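# Four arms unfold and latch a folding crate

## Task

Starting from a crate that lies collapsed on the floor, erect it so that every one of its four side walls stands upright and every one of its four corner latches is engaged.

## Robot and tools

Robots: four i2rt Big YAM arms, arm1 to arm4, each with a wrist camera and a two-finger gripper. The hand reaches roughly 1.0 m from the joint 1 axis. Feet (base_link) in the scene frame, metres, quaternion wxyz: arm1 (-0.344, +0.564, +0.400) q(+0.769, -0.004, +0.000, -0.639); arm2 (-0.347, -0.575, +0.384) q(+0.754, +0.000, +0.000, +0.657); arm3 (+0.320, +0.573, +0.372) q(+0.627, +0.001, -0.001, -0.779); arm4 (+0.356, -0.566, +0.334) q(+0.630, +0.000, +0.000, +0.777). Each foot faces its own +x. So arm1 and arm3 sit at +y looking toward -y, arm2 and arm4 sit at -y looking toward +y.

Frame: one scene frame in metres, origin on the floor, +z up. The hand point lies between the finger pads, about 1 cm behind the tips. Fingers point along the hand's +z; they open and close along its y. Printed hand positions can be off, especially far out. hand_target is where the hand would be at the joint targets currently held.

Tool move: every argument is optional. arm1..arm4 each take an object (one per arm; omit an arm to leave it uncommanded). Inside it:
- joints: absolute targets by name, radians, not offsets. joint1_rad -2.879 to 2.879 (base yaw, positive counter-clockwise from above, 0 along foot +x); joint2_rad 0 to 3.141 (shoulder, 0 = upper arm back and about level, rising then forward as it grows); joint3_rad 0 to 3.019 (elbow, 0 folded); joint4_rad -1.692 to 1.57 (hand pitch, positive tips fingers up); joint5_rad -1.57 to 1.57 (hand swing, positive to the arm's right); joint6_rad -2.094 to 2.094 (hand roll, positive clockwise viewed from behind). gripper_m 0 to 0.093 is the fingertip gap in metres, absolute. Joint moves go at full motor speed unless slowed, so they can sweep wide and strike hard.
- min_time_s: 0.1 to 8 s, the shortest duration for that arm's joint motions; use it to slow joint moves.
- target: an absolute hand pose, 7 numbers [x, y, z, qw, qx, qy, qz], metres and unit quaternion in the scene frame, same layout as the printed hand line. The hand travels a straight line from hand_target toward it. With target, joints may contain only gripper_m, or the call is refused.
- speed: top hand speed for target, 0.002 to 0.5 m/s, default 0.25; rotation capped at double that in rad/s. Each step the path point is clamped to 100 mm and 20 degrees of the measured hand, then solved by damped IK (position favoured).
- cameras: list of names from arm1_cam_wrist, arm2_cam_wrist, arm3_cam_wrist, arm4_cam_wrist, cam_high, cam_low, or "all"; [] gives none. An unknown name voids the call. Default: all for an empty move, none otherwise.
All arm parts start together; hand paths in one call finish together, stop after 10 s, and no call runs past 15 s. Paths ignore obstacles and other arms. Hands lag, stray and overshoot speed, worst near full stretch; a fast stretched arm can overshoot by about 30 degrees. An omitted arm or joint may still be driving to its old target. Tiny moves may not start.

An empty move returns full state and images, including scene number and units. Result lines: "move" lists commanded robots; "as last shown" means uncommanded, with statuses "not commanded". "pictures" gives image order. Joint velocities are rad/s (gripper m/s) in joint_positions order; "within noise" means settled. Torques are in arm-joint order, positive toward larger angles, with per-arm offset, scale and noise; joints 3 and 4 wrap at ±28 N m. Statuses: done (hand within 1 cm and 2 degrees; joints within tolerances ±0.045, ±0.14, ±0.09, ±0.055, ±0.03, ±0.035, gripper ±0.003); off_target (resting short, may still push); time_out (a stop: joints keep their target or a nearer one, on_its_own shows it); "joint command not followed" or "pose unreachable" (a safety check withheld arm targets, gripper still acts); not_followed (hand target dropped, joint targets may resume later). A refused call or a stop cancels the later move, wait and finished_scene calls in the same reply; an invalid call does not.

Gripper readings read up to about 0.003 m wide in air; on a hard part up to about 0.005 m under or 0.002 m over its width. Target just under first-contact reading for a light grip; about 0.005 m below for full force (roughly 50 to 64 N per pad).

wait: seconds 0 to 10, optional cameras; commands nothing, returns state. zoom_image: camera name plus region [x0, y0, x1, y1] in pixels of that camera's latest image (672x504, origin top-left, at most 504 by 504). read_manual: section "licences"; no motion. finished_scene: scene = current scene number; irreversible; the crate must stay set up without help.

Avoid: any hard press between two robots (it ends the scene) including closing a gripper on another arm's fingers; hard hits; the safety check can react late and lets fingers, housings and cameras meet. The arms keep pushing after contact. Do not drop parts, release moving parts, slam, or let things fall far. Heat: holding loads, long stretches or pushing at unreachable poses warms motors; MOTOR HOT appears at 85 °C, and at 100 °C an OVER-TEMPERATURE FAULT drops that arm for 30 to 60 s or more; afterwards resend targets marked limit_stop_at_motor_heat. The wrists are weak and all drives have backlash.

Each tool is called after ">>>" as name([rows], argument=value, ...), one row to a line, values as JSON.

## Session

>>> move()

Scene clock: 0.00 s.
Joint torques (N m): no reading
Motor temperatures (°C): arm1=[26 28 28 24 27 23 24] | arm2=[24 25 23 24 28 27 25] | arm3=[26 24 27 24 26 24 27] | arm4=[25 26 26 31 26 25 27]
Heat: arm1: hottest joint2_rad 28 °C; arm2: hottest joint5_rad 28 °C; arm3: hottest joint3_rad 27 °C; arm4: hottest joint4_rad 31 °C.
Joint velocities: within noise
arm1.joint_positions: joint1_rad=-0.585 joint2_rad=+0.620 joint3_rad=+1.408 joint4_rad=-1.557 joint5_rad=+0.189 joint6_rad=-0.039 gripper_m=+0.09396
arm1.joint_status: not commanded
arm1.hand: x=-0.4492 y=+0.3975 z=+0.9079 quat_wxyz=(-0.135, -0.774, -0.490, +0.378) (m; scene frame)
arm1.hand_target: x=-0.4485 y=+0.3991 z=+0.9182 quat_wxyz=(-0.142, -0.770, -0.486, +0.388) (m; scene frame)
arm1.hand_status: not commanded
arm2.joint_positions: joint1_rad=+0.742 joint2_rad=+0.634 joint3_rad=+1.438 joint4_rad=-1.211 joint5_rad=-0.133 joint6_rad=-0.320 gripper_m=+0.09396
arm2.joint_status: not commanded
arm2.hand: x=-0.5072 y=-0.3840 z=+0.9710 quat_wxyz=(-0.284, +0.802, -0.229, -0.472) (m; scene frame)
arm2.hand_target: x=-0.5054 y=-0.3866 z=+0.9837 quat_wxyz=(-0.292, +0.795, -0.226, -0.481) (m; scene frame)
arm2.hand_status: not commanded
arm3.joint_positions: joint1_rad=+0.368 joint2_rad=+0.623 joint3_rad=+1.401 joint4_rad=-1.238 joint5_rad=-0.070 joint6_rad=+0.635 gripper_m=+0.09396
arm3.joint_status: not commanded
arm3.hand: x=+0.3681 y=+0.3300 z=+0.9365 quat_wxyz=(-0.499, -0.717, -0.455, +0.173) (m; scene frame)
arm3.hand_target: x=+0.3677 y=+0.3328 z=+0.9459 quat_wxyz=(-0.507, -0.712, -0.452, +0.176) (m; scene frame)
arm3.hand_status: not commanded
arm4.joint_positions: joint1_rad=+0.790 joint2_rad=+0.548 joint3_rad=+1.366 joint4_rad=-1.267 joint5_rad=+0.243 joint6_rad=-0.097 gripper_m=+0.09396
arm4.joint_status: not commanded
arm4.hand: x=+0.1990 y=-0.4148 z=+0.8936 quat_wxyz=(-0.270, +0.802, -0.261, -0.465) (m; scene frame)
arm4.hand_target: x=+0.2021 y=-0.4168 z=+0.9027 quat_wxyz=(-0.273, +0.796, -0.260, -0.474) (m; scene frame)
arm4.hand_status: not commanded
pictures: arm1_cam_wrist, arm2_cam_wrist, arm3_cam_wrist, arm4_cam_wrist, cam_high, cam_low

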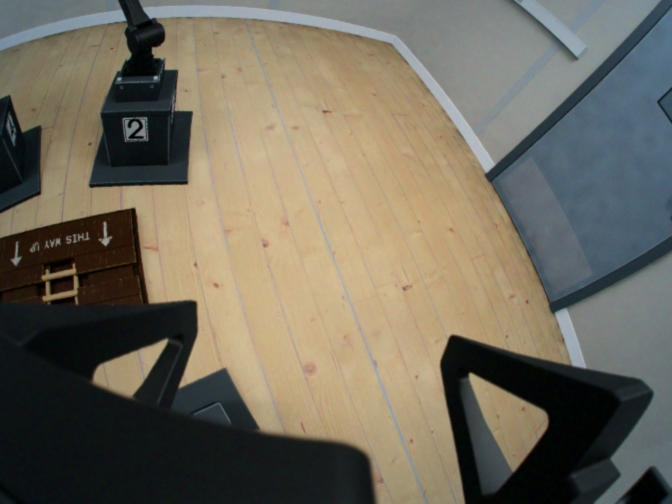

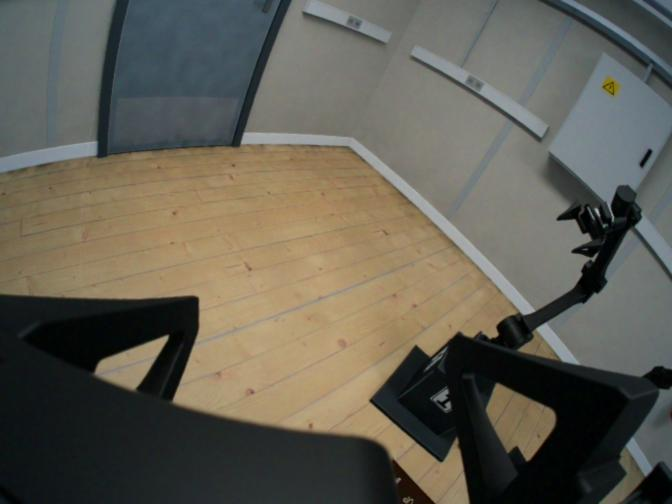

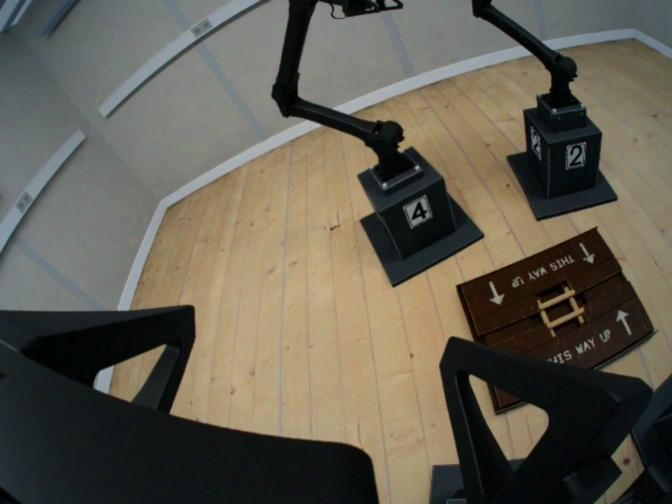

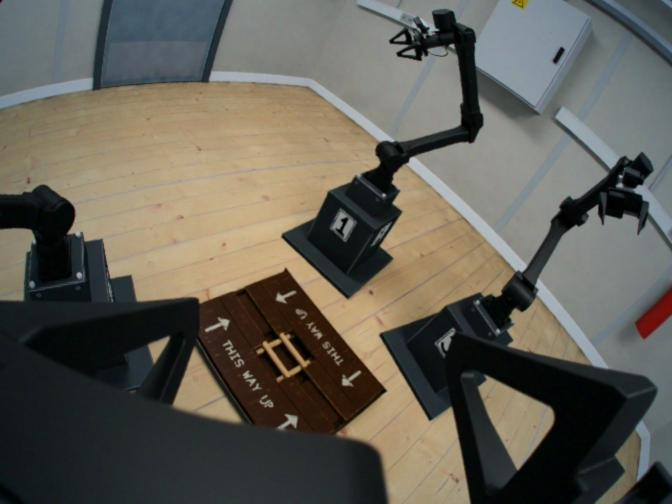

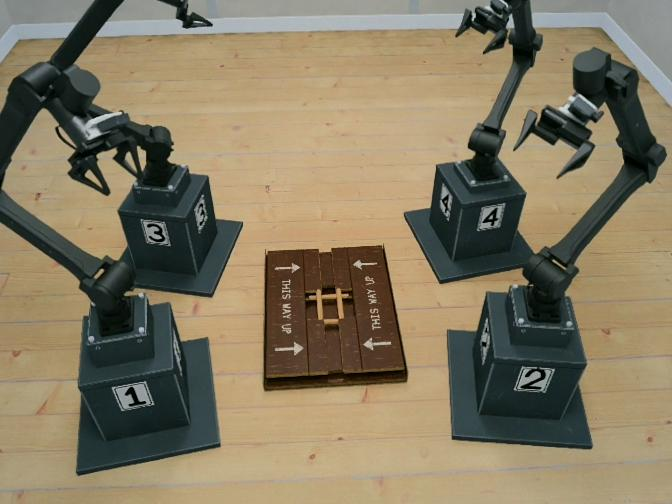

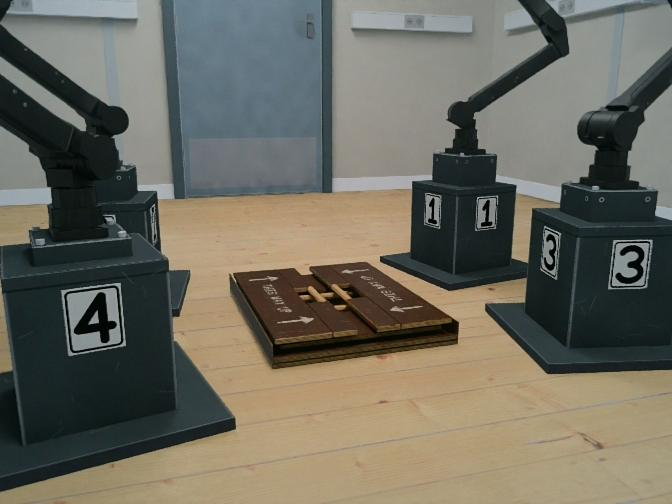

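>>> zoom_image(camera="cam_high", region=[240, 230, 430, 400])

>>> zoom_image(camera="cam_low", region=[220, 240, 480, 380])

>>> zoom_image(camera="arm4_cam_wrist", region=[190, 260, 400, 440])

>>> zoom_image(camera="arm3_cam_wrist", region=[450, 220, 672, 420])

Scaled by 2.653 from the camera's image (finer frame: 960x720).

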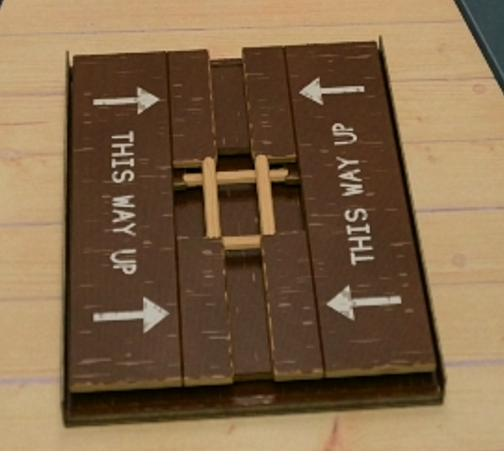

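Scaled by 1.938 from the camera's image (finer frame: 960x720).

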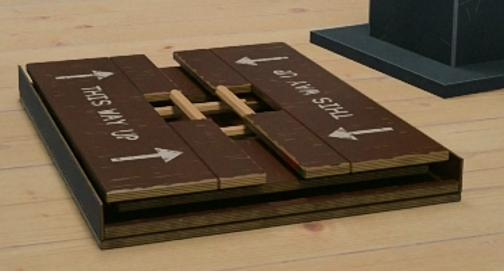

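Scaled by 2.400 from the camera's image (finer frame: 960x720).

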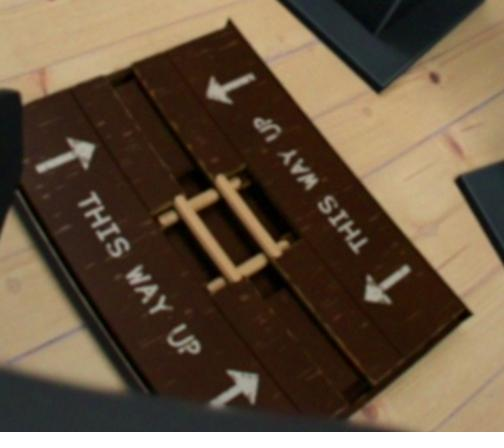

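Scaled by 2.270 from the camera's image (finer frame: 960x720).

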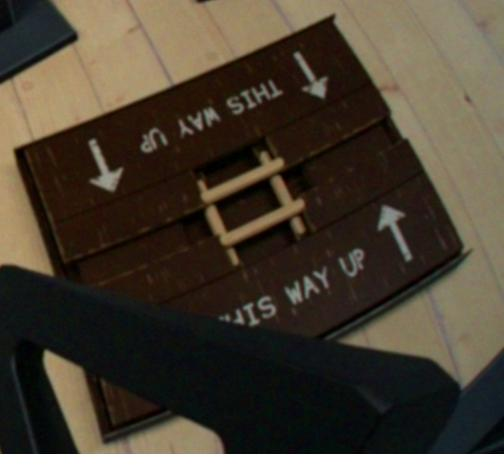

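>>> move(arm1={"target": [-0.06, 0.03, 0.28, 0, 0, -1, 0], "speed": 0.35}, arm4={"target": [-0.02, -0.22, 0.34, 0, 1, 0, 0], "speed": 0.35}, cameras=["arm1_cam_wrist", "arm4_cam_wrist", "arm3_cam_wrist", "cam_high"])

Scene clock: 41.33 s.
Joint torques (N m): arm1=[0.15 -22.95 8.91 -0.05 -0.04 -0.05] | arm2=[-0.09 1.26 7.75 1.81 -0.04 0] | arm3=[-0.38 -0.15 7.77 2.22 0.12 0.09] | arm4=[2.55 -15.79 11.38 -0.61 -0.07 -0.12]
Motor temperatures (°C): arm1=[26 28 30 25 26 23 24] | arm2=[24 25 25 25 28 26 25] | arm3=[26 24 30 24 26 23 27] | arm4=[25 26 29 31 26 25 27]
Heat: arm1: hottest joint3_rad 30 °C; arm2: hottest joint5_rad 28 °C; arm3: hottest joint3_rad 30 °C; arm4: hottest joint4_rad 31 °C.
move: arm1 off_target; arm4 off_target
Joint velocities: within noise
arm1.joint_positions: joint1_rad=+0.301 joint2_rad=+2.264 joint3_rad=+1.505 joint4_rad=-0.854 joint5_rad=+0.002 joint6_rad=-1.063 gripper_m=+0.09397
arm1.joint_status: not commanded
arm1.hand: x=-0.0737 y=+0.0482 z=+0.2688 quat_wxyz=(+0.014, -0.011, -1.000, -0.016)
arm1.hand_target: x=-0.0616 y=+0.0341 z=+0.2779 quat_wxyz=(+0.006, -0.001, -1.000, -0.003)
arm1.hand_status: off_target (0.025 m and 2.7 deg from the pose sent, 0.825 m and 121.3 deg at the start)
arm2, arm3: as last shown
arm4.joint_positions: joint1_rad=+0.608 joint2_rad=+1.860 joint3_rad=+1.210 joint4_rad=-0.954 joint5_rad=-0.001 joint6_rad=-0.714 gripper_m=+0.09396
arm4.joint_status: not commanded
arm4.hand: x=-0.0012 y=-0.2297 z=+0.3297 quat_wxyz=(+0.012, +1.000, -0.021, +0.012)
arm4.hand_target: x=-0.0154 y=-0.2214 z=+0.3385 quat_wxyz=(+0.003, +1.000, -0.007, +0.004)
arm4.hand_status: off_target (0.024 m and 3.0 deg from the pose sent, 0.626 m and 73.4 deg at the start)
pictures: arm1_cam_wrist, arm3_cam_wrist, arm4_cam_wrist, cam_high

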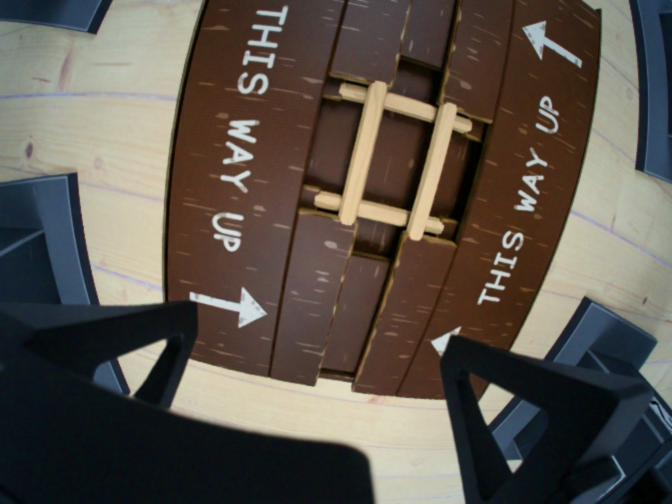

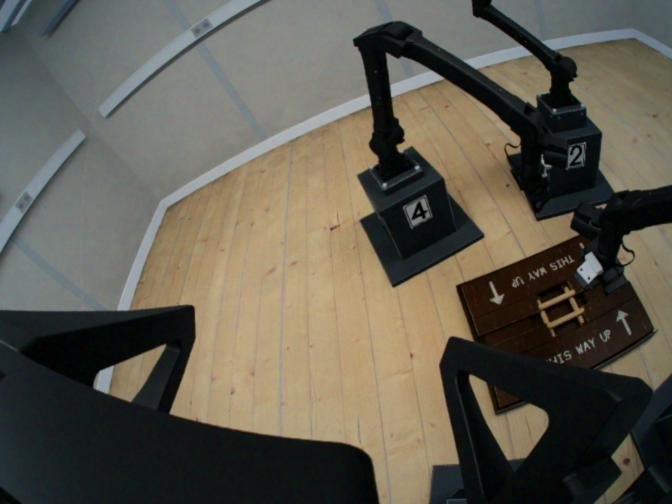

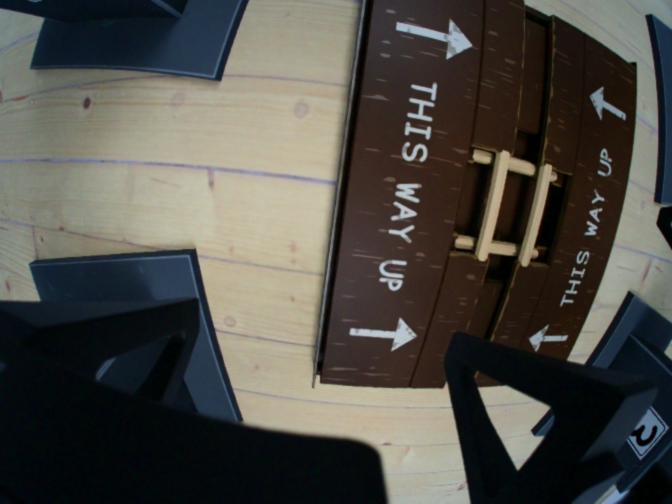

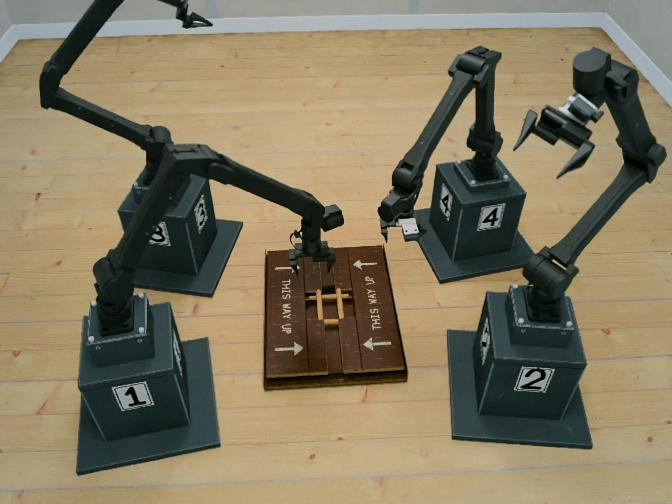

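>>> move(arm1={"target": [0.0, 0.014, 0.135, -0.01, -0.015, -1, 0.013], "speed": 0.2, "joints": {"gripper_m": 0.056}}, cameras=["arm1_cam_wrist"])

>>> zoom_image(camera="arm1_cam_wrist", region=[180, 80, 500, 400])

Scene clock: 78.27 s.
Joint torques (N m): arm1=[-0.44 -24.7 8.12 0.68 0.09 0.2] | arm2=[-0.09 1.26 7.72 1.81 -0.04 0] | arm3=[-0.38 0.26 7.77 2.48 0.11 0.02] | arm4=[2.37 -15.74 11.32 -0.61 -0.08 -0.11]
Motor temperatures (°C): arm1=[26 30 33 24 26 23 24] | arm2=[24 25 25 25 28 26 25] | arm3=[26 24 32 25 26 23 27] | arm4=[25 28 32 31 26 25 27]
Heat: arm1: hottest joint3_rad 33 °C; arm2: hottest joint5_rad 28 °C; arm3: hottest joint3_rad 32 °C; arm4: hottest joint3_rad 32 °C.
move: arm1 off_target
Joint velocities: within noise
arm1.joint_positions: joint1_rad=+0.373 joint2_rad=+2.600 joint3_rad=+1.735 joint4_rad=-0.710 joint5_rad=-0.008 joint6_rad=-1.004 gripper_m=+0.05606
arm1.joint_status: all done
arm1.hand: x=-0.0125 y=+0.0308 z=+0.1297 quat_wxyz=(+0.001, -0.004, -1.000, -0.001)
arm1.hand_target: x=-0.0018 y=+0.0160 z=+0.1340 quat_wxyz=(-0.009, -0.011, -1.000, +0.013)
arm1.hand_status: off_target (0.022 m and 2.4 deg from the pose sent, 0.157 m and 4.3 deg at the start)
arm2, arm3: as last shown
arm4.joint_positions: joint1_rad=+0.603 joint2_rad=+1.860 joint3_rad=+1.210 joint4_rad=-0.954 joint5_rad=-0.001 joint6_rad=-0.714 gripper_m=+0.09396
arm4.joint_status: not commanded
arm4.hand: x=+0.0003 y=-0.2281 z=+0.3297 quat_wxyz=(+0.012, +1.000, -0.023, +0.012)
arm4.hand_target: x=-0.0138 y=-0.2197 z=+0.3385 quat_wxyz=(+0.003, +1.000, -0.010, +0.003)
arm4.hand_status: not commanded

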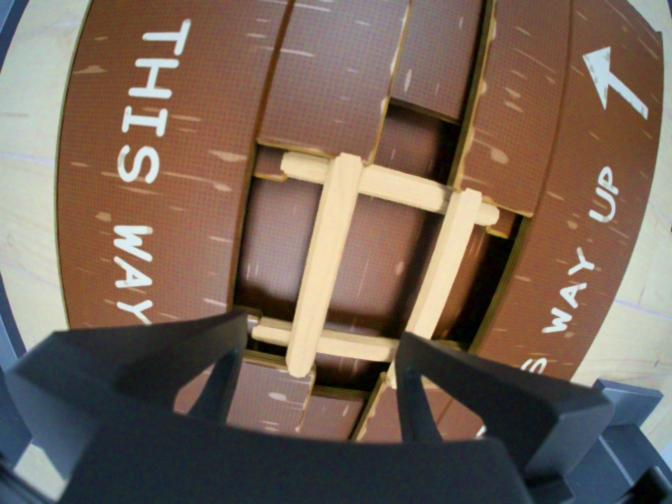

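Scaled by 1.575 from the camera's image (finer frame: 960x720).

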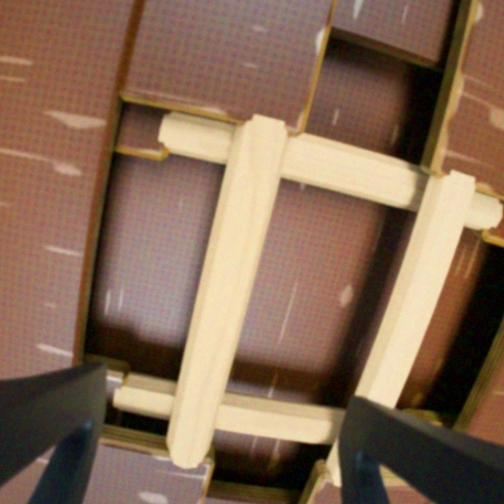

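>>> move(arm1={"target": [-0.0005, 0.014, 0.058, -0.012, -0.042, -1, 0.013], "speed": 0.12, "joints": {"gripper_m": 0.056}}, cameras=["arm1_cam_wrist", "arm4_cam_wrist"])

>>> zoom_image(camera="arm4_cam_wrist", region=[440, 100, 620, 280])

Scene clock: 87.53 s.
Joint torques (N m): arm1=[0.44 -25.99 7.57 0.95 0.02 0.17] | arm2=[-0.03 1.26 7.75 1.81 -0.04 0.01] | arm3=[-0.56 0.26 7.6 2.25 0.11 0.03] | arm4=[2.37 -15.74 11.33 -0.61 -0.08 -0.11]
Motor temperatures (°C): arm1=[26 31 33 24 26 23 24] | arm2=[24 25 26 25 28 26 25] | arm3=[26 24 32 25 26 23 27] | arm4=[25 28 32 31 26 25 27]
Heat: arm1: hottest joint3_rad 33 °C; arm2: hottest joint5_rad 28 °C; arm3: hottest joint3_rad 32 °C; arm4: hottest joint3_rad 32 °C.
move: arm1 off_target
Joint velocities: within noise
arm1.joint_positions: joint1_rad=+0.375 joint2_rad=+2.768 joint3_rad=+1.842 joint4_rad=-0.650 joint5_rad=-0.012 joint6_rad=-0.941 gripper_m=+0.05606
arm1.joint_status: all done
arm1.hand: x=-0.0117 y=+0.0312 z=+0.0536 quat_wxyz=(-0.001, -0.035, -0.999, -0.002)
arm1.hand_target: x=-0.0004 y=+0.0159 z=+0.0583 quat_wxyz=(-0.012, -0.041, -0.999, +0.013)
arm1.hand_status: off_target (0.021 m and 2.3 deg from the pose sent, 0.075 m and 4.8 deg at the start)
arm2, arm3, arm4: as last shown

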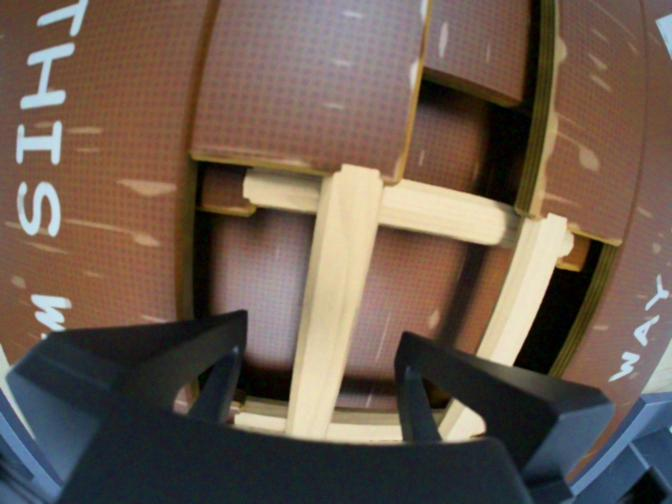

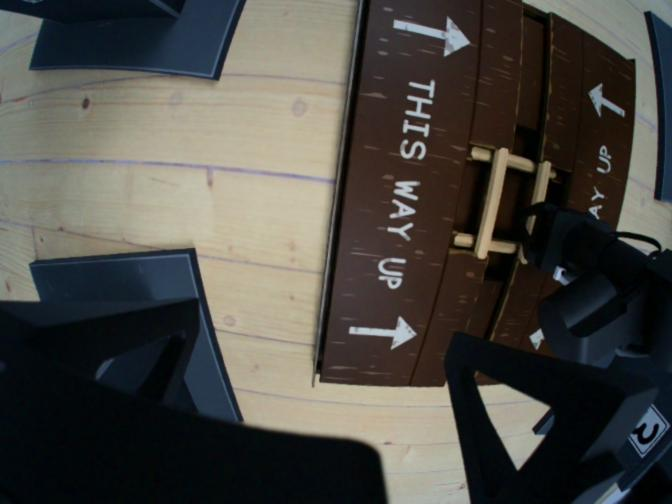

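Scaled by 2.800 from the camera's image (finer frame: 960x720).

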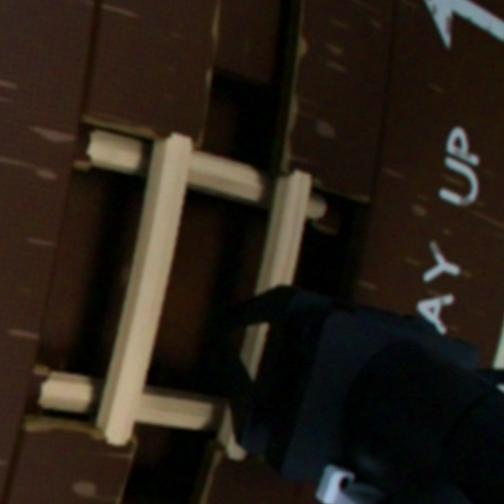

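>>> move(arm1={"joints": {"gripper_m": 0.014}}, cameras=["arm1_cam_wrist"])

Scene clock: 89.67 s.
Joint torques (N m): arm1=[-0.09 -25.7 7.46 0.87 0 0.21] | arm2=[-0.09 1.26 7.73 1.81 -0.04 0] | arm3=[-0.62 0.44 7.87 2.24 0.11 0.04] | arm4=[2.37 -15.74 11.32 -0.61 -0.08 -0.11]
Motor temperatures (°C): arm1=[26 31 33 24 26 23 24] | arm2=[24 25 26 25 28 26 25] | arm3=[26 24 32 25 26 23 27] | arm4=[25 28 33 31 26 25 27]
Heat: arm1: hottest joint3_rad 33 °C; arm2: hottest joint5_rad 28 °C; arm3: hottest joint3_rad 32 °C; arm4: hottest joint3_rad 33 °C.
move: arm1 off_target
Joint velocities: within noise
arm1.joint_positions: joint1_rad=+0.375 joint2_rad=+2.768 joint3_rad=+1.842 joint4_rad=-0.650 joint5_rad=-0.012 joint6_rad=-0.937 gripper_m=+0.01699
arm1.joint_status: gripper_m off_target (ended at +0.01702, target +0.01400)
arm1.hand: x=-0.0117 y=+0.0312 z=+0.0536 quat_wxyz=(-0.001, -0.037, -0.999, -0.002)
arm1.hand_target: x=-0.0004 y=+0.0159 z=+0.0583 quat_wxyz=(-0.012, -0.043, -0.999, +0.013)
arm1.hand_status: not commanded
arm2, arm3, arm4: as last shown

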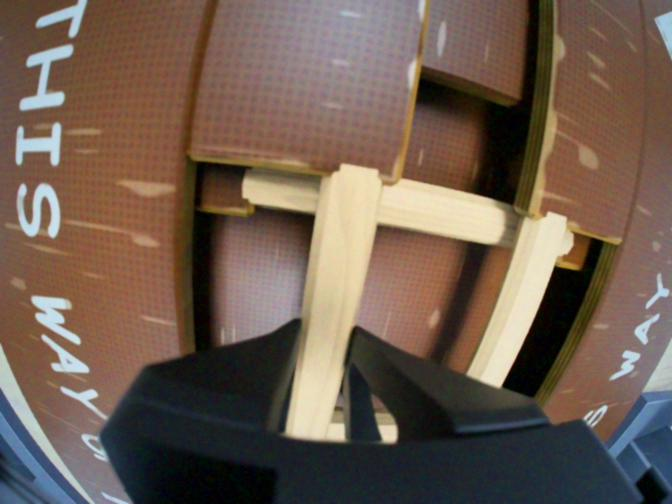

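>>> move(arm1={"target": [0.001, 0.0365, 0.141, -0.0156, -0.041, -0.995, 0.1], "speed": 0.1}, cameras=["arm1_cam_wrist", "arm4_cam_wrist", "cam_low"])

Scene clock: 99.10 s.
Joint torques (N m): arm1=[1.2 -28.75 4.08 0.42 -0.04 0.26] | arm2=[-0.09 1.32 7.73 1.8 -0.04 0] | arm3=[-0.79 -0.09 7.72 2.4 0.13 0.07] | arm4=[2.37 -15.74 11.32 -0.61 -0.08 -0.11]
Motor temperatures (°C): arm1=[26 32 33 24 26 23 25] | arm2=[24 25 26 25 28 26 25] | arm3=[26 24 32 24 26 23 27] | arm4=[25 29 33 31 26 25 27]
Heat: arm1: hottest joint3_rad 33 °C; arm2: hottest joint5_rad 28 °C; arm3: hottest joint3_rad 32 °C; arm4: hottest joint3_rad 33 °C.
move: arm1 off_target
Joint velocities: within noise
arm1.joint_positions: joint1_rad=+0.409 joint2_rad=+2.567 joint3_rad=+1.565 joint4_rad=-0.410 joint5_rad=+0.091 joint6_rad=-0.909 gripper_m=+0.01697
arm1.joint_status: not commanded
arm1.hand: x=-0.0119 y=+0.0383 z=+0.1145 quat_wxyz=(-0.007, -0.037, -0.995, +0.094)
arm1.hand_target: x=+0.0022 y=+0.0332 z=+0.1408 quat_wxyz=(-0.018, -0.040, -0.994, +0.104)
arm1.hand_status: off_target (0.030 m and 1.3 deg from the pose sent, 0.088 m and 11.9 deg at the start)
arm2, arm3, arm4: as last shown

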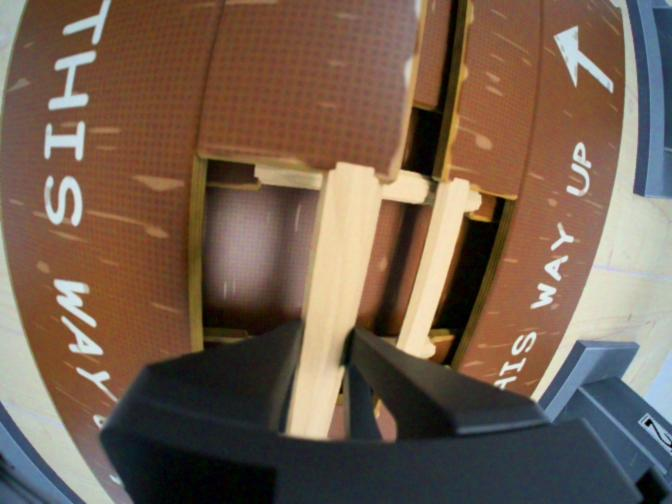

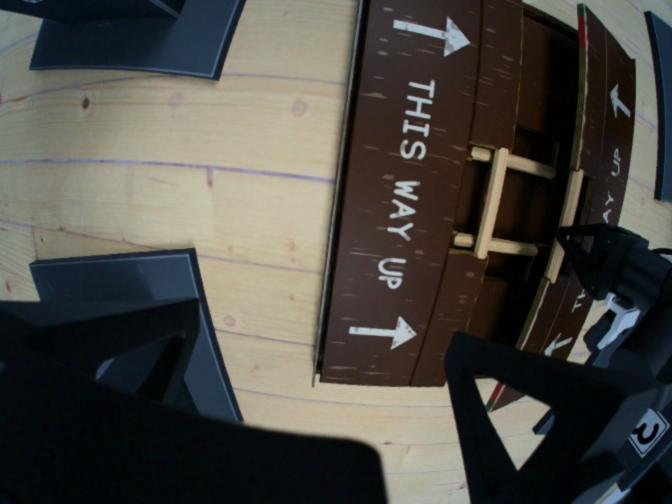

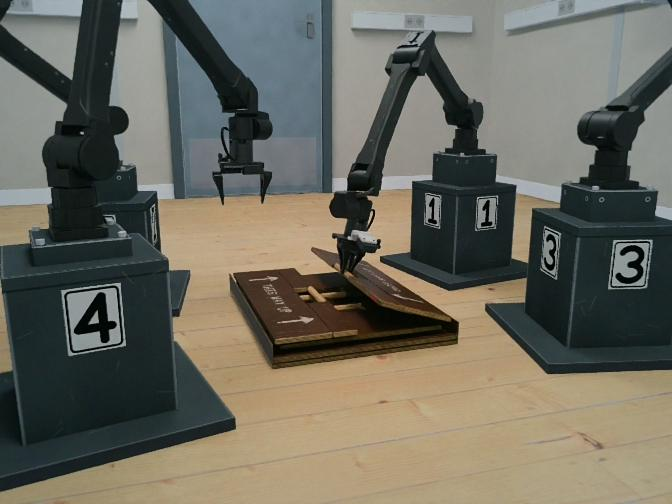

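>>> move(arm1={"target": [0.004, 0.0715, 0.2065, -0.0174, -0.04, -0.9897, 0.1434], "speed": 0.12})

>>> move(arm1={"target": [0.007, 0.13, 0.236, -0.0202, -0.0388, -0.9773, 0.2121], "speed": 0.12}, cameras=["arm1_cam_wrist", "arm4_cam_wrist", "cam_low"])

Scene clock: 103.93 s.
Joint torques (N m): arm1=[0.5 -27.75 4.04 0.59 0.03 0.27] | arm2=[-0.03 1.26 7.73 1.83 -0.04 0] | arm3=[-0.85 0.26 7.79 2.48 0.12 0.02] | arm4=[2.32 -15.74 11.33 -0.59 -0.08 -0.11]
Motor temperatures (°C): arm1=[26 32 32 24 26 23 25] | arm2=[24 25 26 25 27 26 25] | arm3=[26 24 32 24 26 23 27] | arm4=[25 29 33 31 26 25 27]
Heat: arm1: hottest joint2_rad 32 °C; arm2: hottest joint5_rad 27 °C; arm3: hottest joint3_rad 32 °C; arm4: hottest joint3_rad 33 °C.
move: arm1 off_target
Joint velocities: within noise
arm1.joint_positions: joint1_rad=+0.458 joint2_rad=+2.372 joint3_rad=+1.351 joint4_rad=-0.342 joint5_rad=+0.154 joint6_rad=-0.866 gripper_m=+0.01618
arm1.joint_status: not commanded
arm1.hand: x=-0.0127 y=+0.0731 z=+0.1799 quat_wxyz=(-0.002, -0.038, -0.991, +0.132)
arm1.hand_target: x=+0.0007 y=+0.0692 z=+0.2054 quat_wxyz=(-0.016, -0.043, -0.989, +0.143)
arm1.hand_status: off_target (0.031 m and 2.2 deg from the pose sent, 0.099 m and 5.8 deg at the start)
arm2, arm3, arm4: as last shown
pictures: none

Scene clock: 105.13 s.
Joint torques (N m): arm1=[1.61 -22.42 4.14 1.52 0.03 0.28] | arm2=[-0.09 1.32 7.75 1.81 -0.04 0] | arm3=[-0.5 0.38 7.76 2.36 0.08 0.04] | arm4=[2.37 -15.74 11.32 -0.59 -0.08 -0.11]
Motor temperatures (°C): arm1=[26 32 32 24 26 23 25] | arm2=[24 25 26 25 27 26 25] | arm3=[26 24 32 24 26 23 27] | arm4=[25 29 33 31 26 25 27]
Heat: arm1: hottest joint2_rad 32 °C; arm2: hottest joint5_rad 27 °C; arm3: hottest joint3_rad 32 °C; arm4: hottest joint3_rad 33 °C.
move: arm1 off_target
Joint velocities: within noise
arm1.joint_positions: joint1_rad=+0.551 joint2_rad=+2.209 joint3_rad=+1.112 joint4_rad=-0.176 joint5_rad=+0.274 joint6_rad=-0.793 gripper_m=+0.01454
arm1.joint_status: not commanded
arm1.hand: x=-0.0132 y=+0.1260 z=+0.2238 quat_wxyz=(+0.000, -0.040, -0.979, +0.202)
arm1.hand_target: x=+0.0040 y=+0.1290 z=+0.2359 quat_wxyz=(-0.017, -0.040, -0.977, +0.210)
arm1.hand_status: off_target (0.024 m and 2.6 deg from the pose sent, 0.082 m and 9.6 deg at the start)
arm2, arm3, arm4: as last shown

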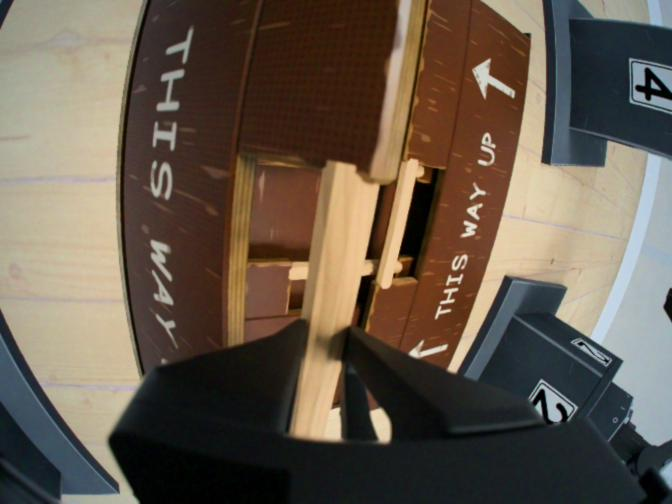

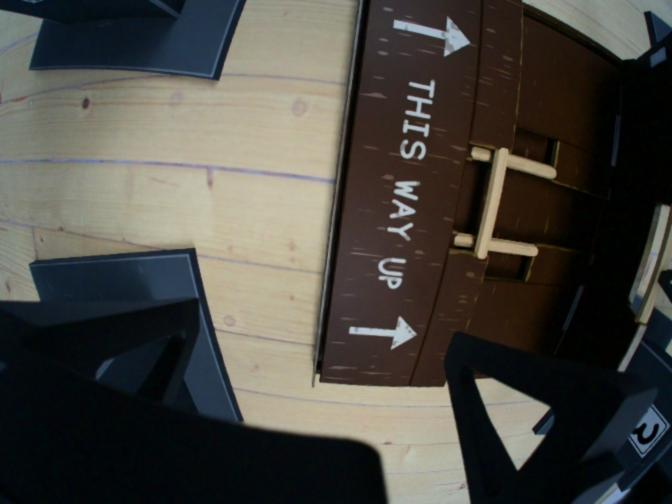

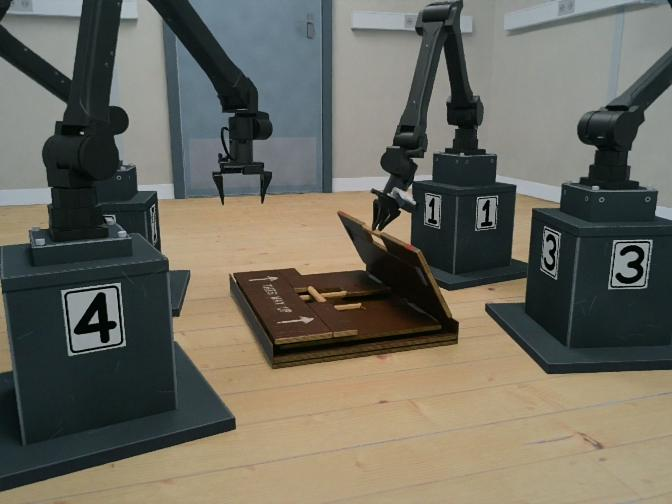

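>>> move(arm1={"target": [0.006, 0.178, 0.252, -0.0225, -0.0375, -0.9625, 0.2714], "speed": 0.1}, arm4={"target": [-0.048, -0.018, 0.138, -0.012, 1, 0.015, -0.012], "speed": 0.2, "joints": {"gripper_m": 0.056}}, cameras=["arm4_cam_wrist", "arm1_cam_wrist", "cam_low", "cam_high"])

>>> zoom_image(camera="arm4_cam_wrist", region=[160, 60, 560, 400])

>>> zoom_image(camera="cam_high", region=[230, 190, 450, 410])

>>> zoom_image(camera="cam_low", region=[220, 180, 480, 380])

Scene clock: 113.30 s.
Joint torques (N m): arm1=[2.73 -20.78 3.58 1.95 -0.05 0.27] | arm2=[-0.09 1.26 7.75 1.8 -0.05 0] | arm3=[-0.79 -0.32 7.75 2.39 0.11 0.02] | arm4=[1.55 -22.53 11.04 -0.53 -0.23 -0.12]
Motor temperatures (°C): arm1=[26 32 32 24 26 23 25] | arm2=[24 25 26 25 27 26 25] | arm3=[26 24 32 24 26 23 27] | arm4=[25 29 33 31 26 25 27]
Heat: arm1: hottest joint2_rad 32 °C; arm2: hottest joint5_rad 27 °C; arm3: hottest joint3_rad 32 °C; arm4: hottest joint3_rad 33 °C.
move: arm1 off_target; arm4 off_target
Joint velocities: arm1=[-0.005 -0.005 -0.027 -0.012 0.022 0.037 -0.004] | arm2=[within noise] | arm3=[within noise] | arm4=[within noise]
arm1.joint_positions: joint1_rad=+0.649 joint2_rad=+2.133 joint3_rad=+0.950 joint4_rad=-0.029 joint5_rad=+0.396 joint6_rad=-0.725 gripper_m=+0.01403
arm1.joint_status: not commanded
arm1.hand: x=-0.0144 y=+0.1722 z=+0.2419 quat_wxyz=(+0.002, -0.040, -0.964, +0.264)
arm1.hand_target: x=+0.0057 y=+0.1777 z=+0.2524 quat_wxyz=(-0.022, -0.037, -0.962, +0.271)
arm1.hand_status: off_target (0.024 m and 2.9 deg from the pose sent, 0.062 m and 8.5 deg at the start)
arm2.joint_positions: joint1_rad=+0.742 joint2_rad=+0.634 joint3_rad=+1.438 joint4_rad=-1.211 joint5_rad=-0.133 joint6_rad=-0.320 gripper_m=+0.09396
arm2.joint_status: not commanded
arm2.hand: x=-0.5072 y=-0.3840 z=+0.9710 quat_wxyz=(-0.284, +0.802, -0.229, -0.472)
arm2.hand_target: x=-0.5054 y=-0.3866 z=+0.9837 quat_wxyz=(-0.292, +0.795, -0.226, -0.481)
arm2.hand_status: not commanded
arm3.joint_positions: joint1_rad=+0.368 joint2_rad=+0.623 joint3_rad=+1.401 joint4_rad=-1.238 joint5_rad=-0.070 joint6_rad=+0.635 gripper_m=+0.09396
arm3.joint_status: not commanded
arm3.hand: x=+0.3681 y=+0.3300 z=+0.9365 quat_wxyz=(-0.499, -0.717, -0.455, +0.173)
arm3.hand_target: x=+0.3677 y=+0.3328 z=+0.9459 quat_wxyz=(-0.507, -0.712, -0.452, +0.176)
arm3.hand_status: not commanded
arm4.joint_positions: joint1_rad=+0.430 joint2_rad=+2.516 joint3_rad=+1.825 joint4_rad=-0.851 joint5_rad=-0.007 joint6_rad=-0.949 gripper_m=+0.05608
arm4.joint_status: all done
arm4.hand: x=-0.0436 y=-0.0285 z=+0.1401 quat_wxyz=(-0.009, +1.000, +0.008, -0.011)
arm4.hand_target: x=-0.0482 y=-0.0206 z=+0.1366 quat_wxyz=(-0.011, +1.000, +0.016, -0.014)
arm4.hand_status: off_target (0.012 m and 0.9 deg from the pose sent, 0.288 m and 5.8 deg at the start)
pictures: arm1_cam_wrist, arm4_cam_wrist, cam_high, cam_low

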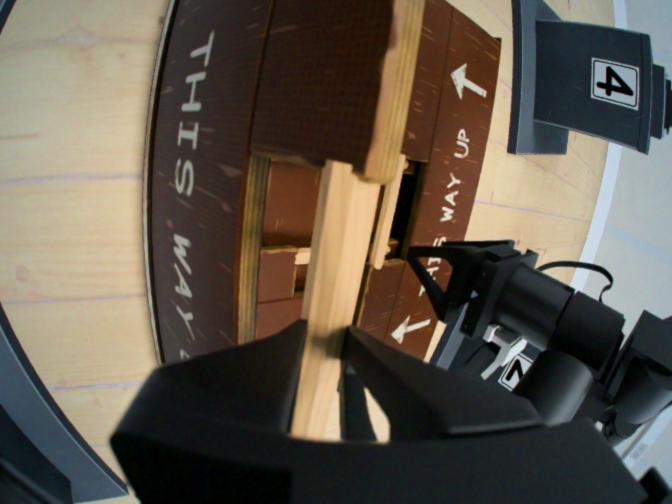

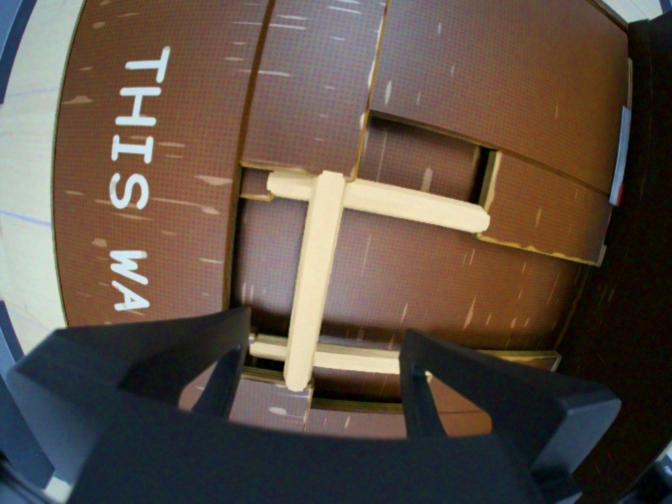

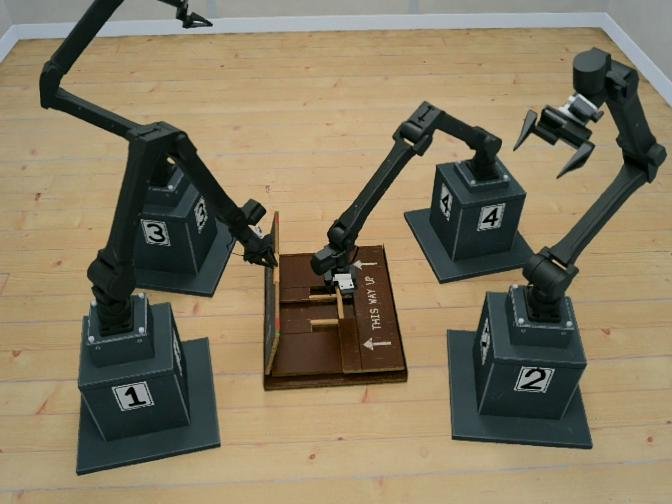

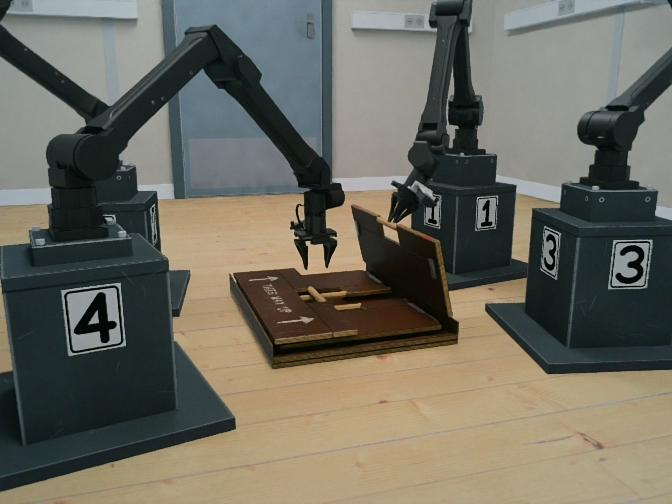

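Scaled by 1.260 from the camera's image (finer frame: 960x720).

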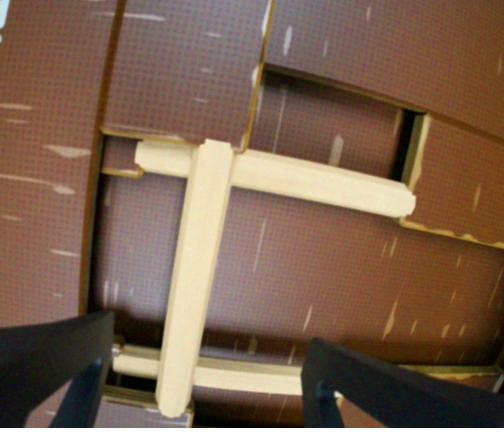

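Scaled by 2.291 from the camera's image (finer frame: 960x720).

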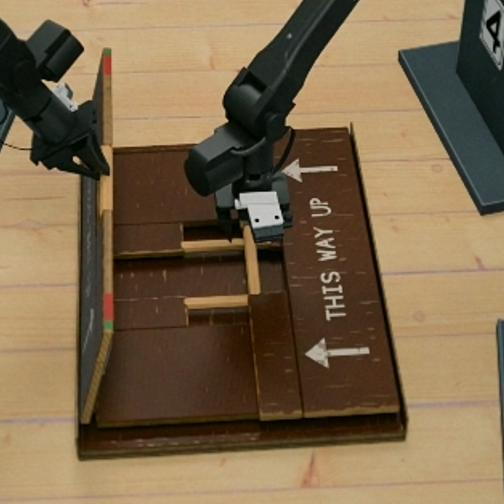

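Scaled by 1.938 from the camera's image (finer frame: 960x720).

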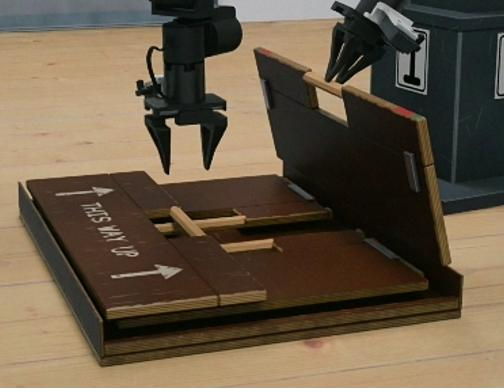

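>>> move(arm1={"target": [0.006, 0.21, 0.255, -0.0225, -0.0375, -0.9625, 0.2714], "speed": 0.08, "joints": {"gripper_m": 0.009}}, arm4={"target": [-0.031, -0.0185, 0.053, -0.012, 1, 0.017, -0.012], "speed": 0.15}, cameras=["arm4_cam_wrist", "arm1_cam_wrist"])

>>> zoom_image(camera="arm1_cam_wrist", region=[130, 0, 430, 330])

Scene clock: 121.80 s.
Joint torques (N m): arm1=[2.73 -20.07 3.55 1.77 -0.32 0.3] | arm2=[-0.09 1.26 7.75 1.8 -0.04 0] | arm3=[-0.91 -0.32 7.75 2.35 0.09 0.02] | arm4=[1.26 -22.95 10.03 0.17 -0.15 -0.11]
Motor temperatures (°C): arm1=[26 32 31 24 26 23 25] | arm2=[24 25 26 25 27 26 25] | arm3=[26 24 32 24 26 23 27] | arm4=[25 29 32 30 26 25 27]
Heat: arm1: hottest joint2_rad 32 °C; arm2: hottest joint5_rad 27 °C; arm3: hottest joint3_rad 32 °C; arm4: hottest joint3_rad 32 °C.
move: arm1 off_target; arm4 off_target
Joint velocities: within noise
arm1.joint_positions: joint1_rad=+0.700 joint2_rad=+2.099 joint3_rad=+0.891 joint4_rad=-0.017 joint5_rad=+0.424 joint6_rad=-0.670 gripper_m=+0.01280
arm1.joint_status: gripper_m off_target (ended at +0.01281, target +0.00900)
arm1.hand: x=-0.0147 y=+0.1999 z=+0.2477 quat_wxyz=(+0.001, -0.043, -0.962, +0.270)
arm1.hand_target: x=+0.0060 y=+0.2089 z=+0.2553 quat_wxyz=(-0.023, -0.038, -0.961, +0.272)
arm1.hand_status: off_target (0.024 m and 2.8 deg from the pose sent, 0.045 m and 2.9 deg at the start)
arm2, arm3: as last shown
arm4.joint_positions: joint1_rad=+0.410 joint2_rad=+2.667 joint3_rad=+1.860 joint4_rad=-0.758 joint5_rad=-0.006 joint6_rad=-0.972 gripper_m=+0.05606
arm4.joint_status: not commanded
arm4.hand: x=-0.0243 y=-0.0321 z=+0.0540 quat_wxyz=(-0.001, +1.000, +0.009, -0.004)
arm4.hand_target: x=-0.0293 y=-0.0193 z=+0.0533 quat_wxyz=(-0.012, +1.000, +0.016, -0.012)
arm4.hand_status: off_target (0.015 m and 1.8 deg from the pose sent, 0.089 m and 1.1 deg at the start)
pictures: arm1_cam_wrist, arm4_cam_wrist

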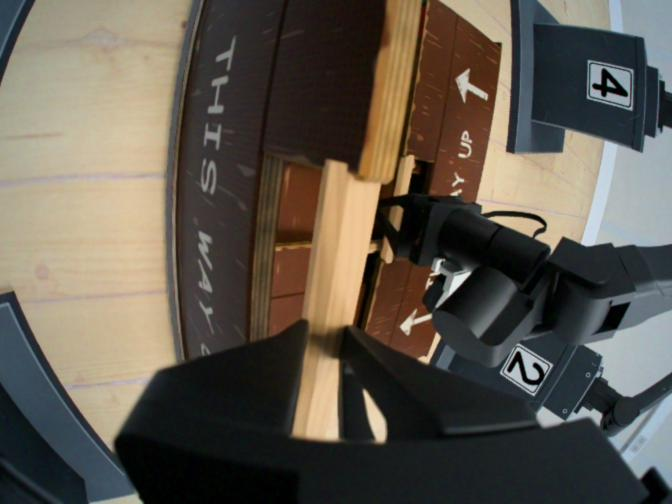

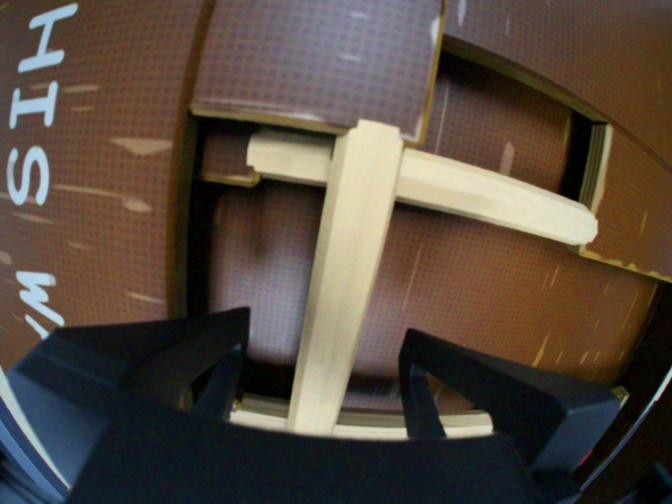

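Scaled by 1.527 from the camera's image (finer frame: 960x720).

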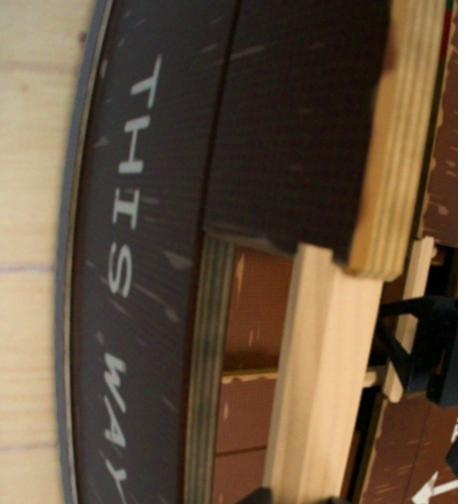

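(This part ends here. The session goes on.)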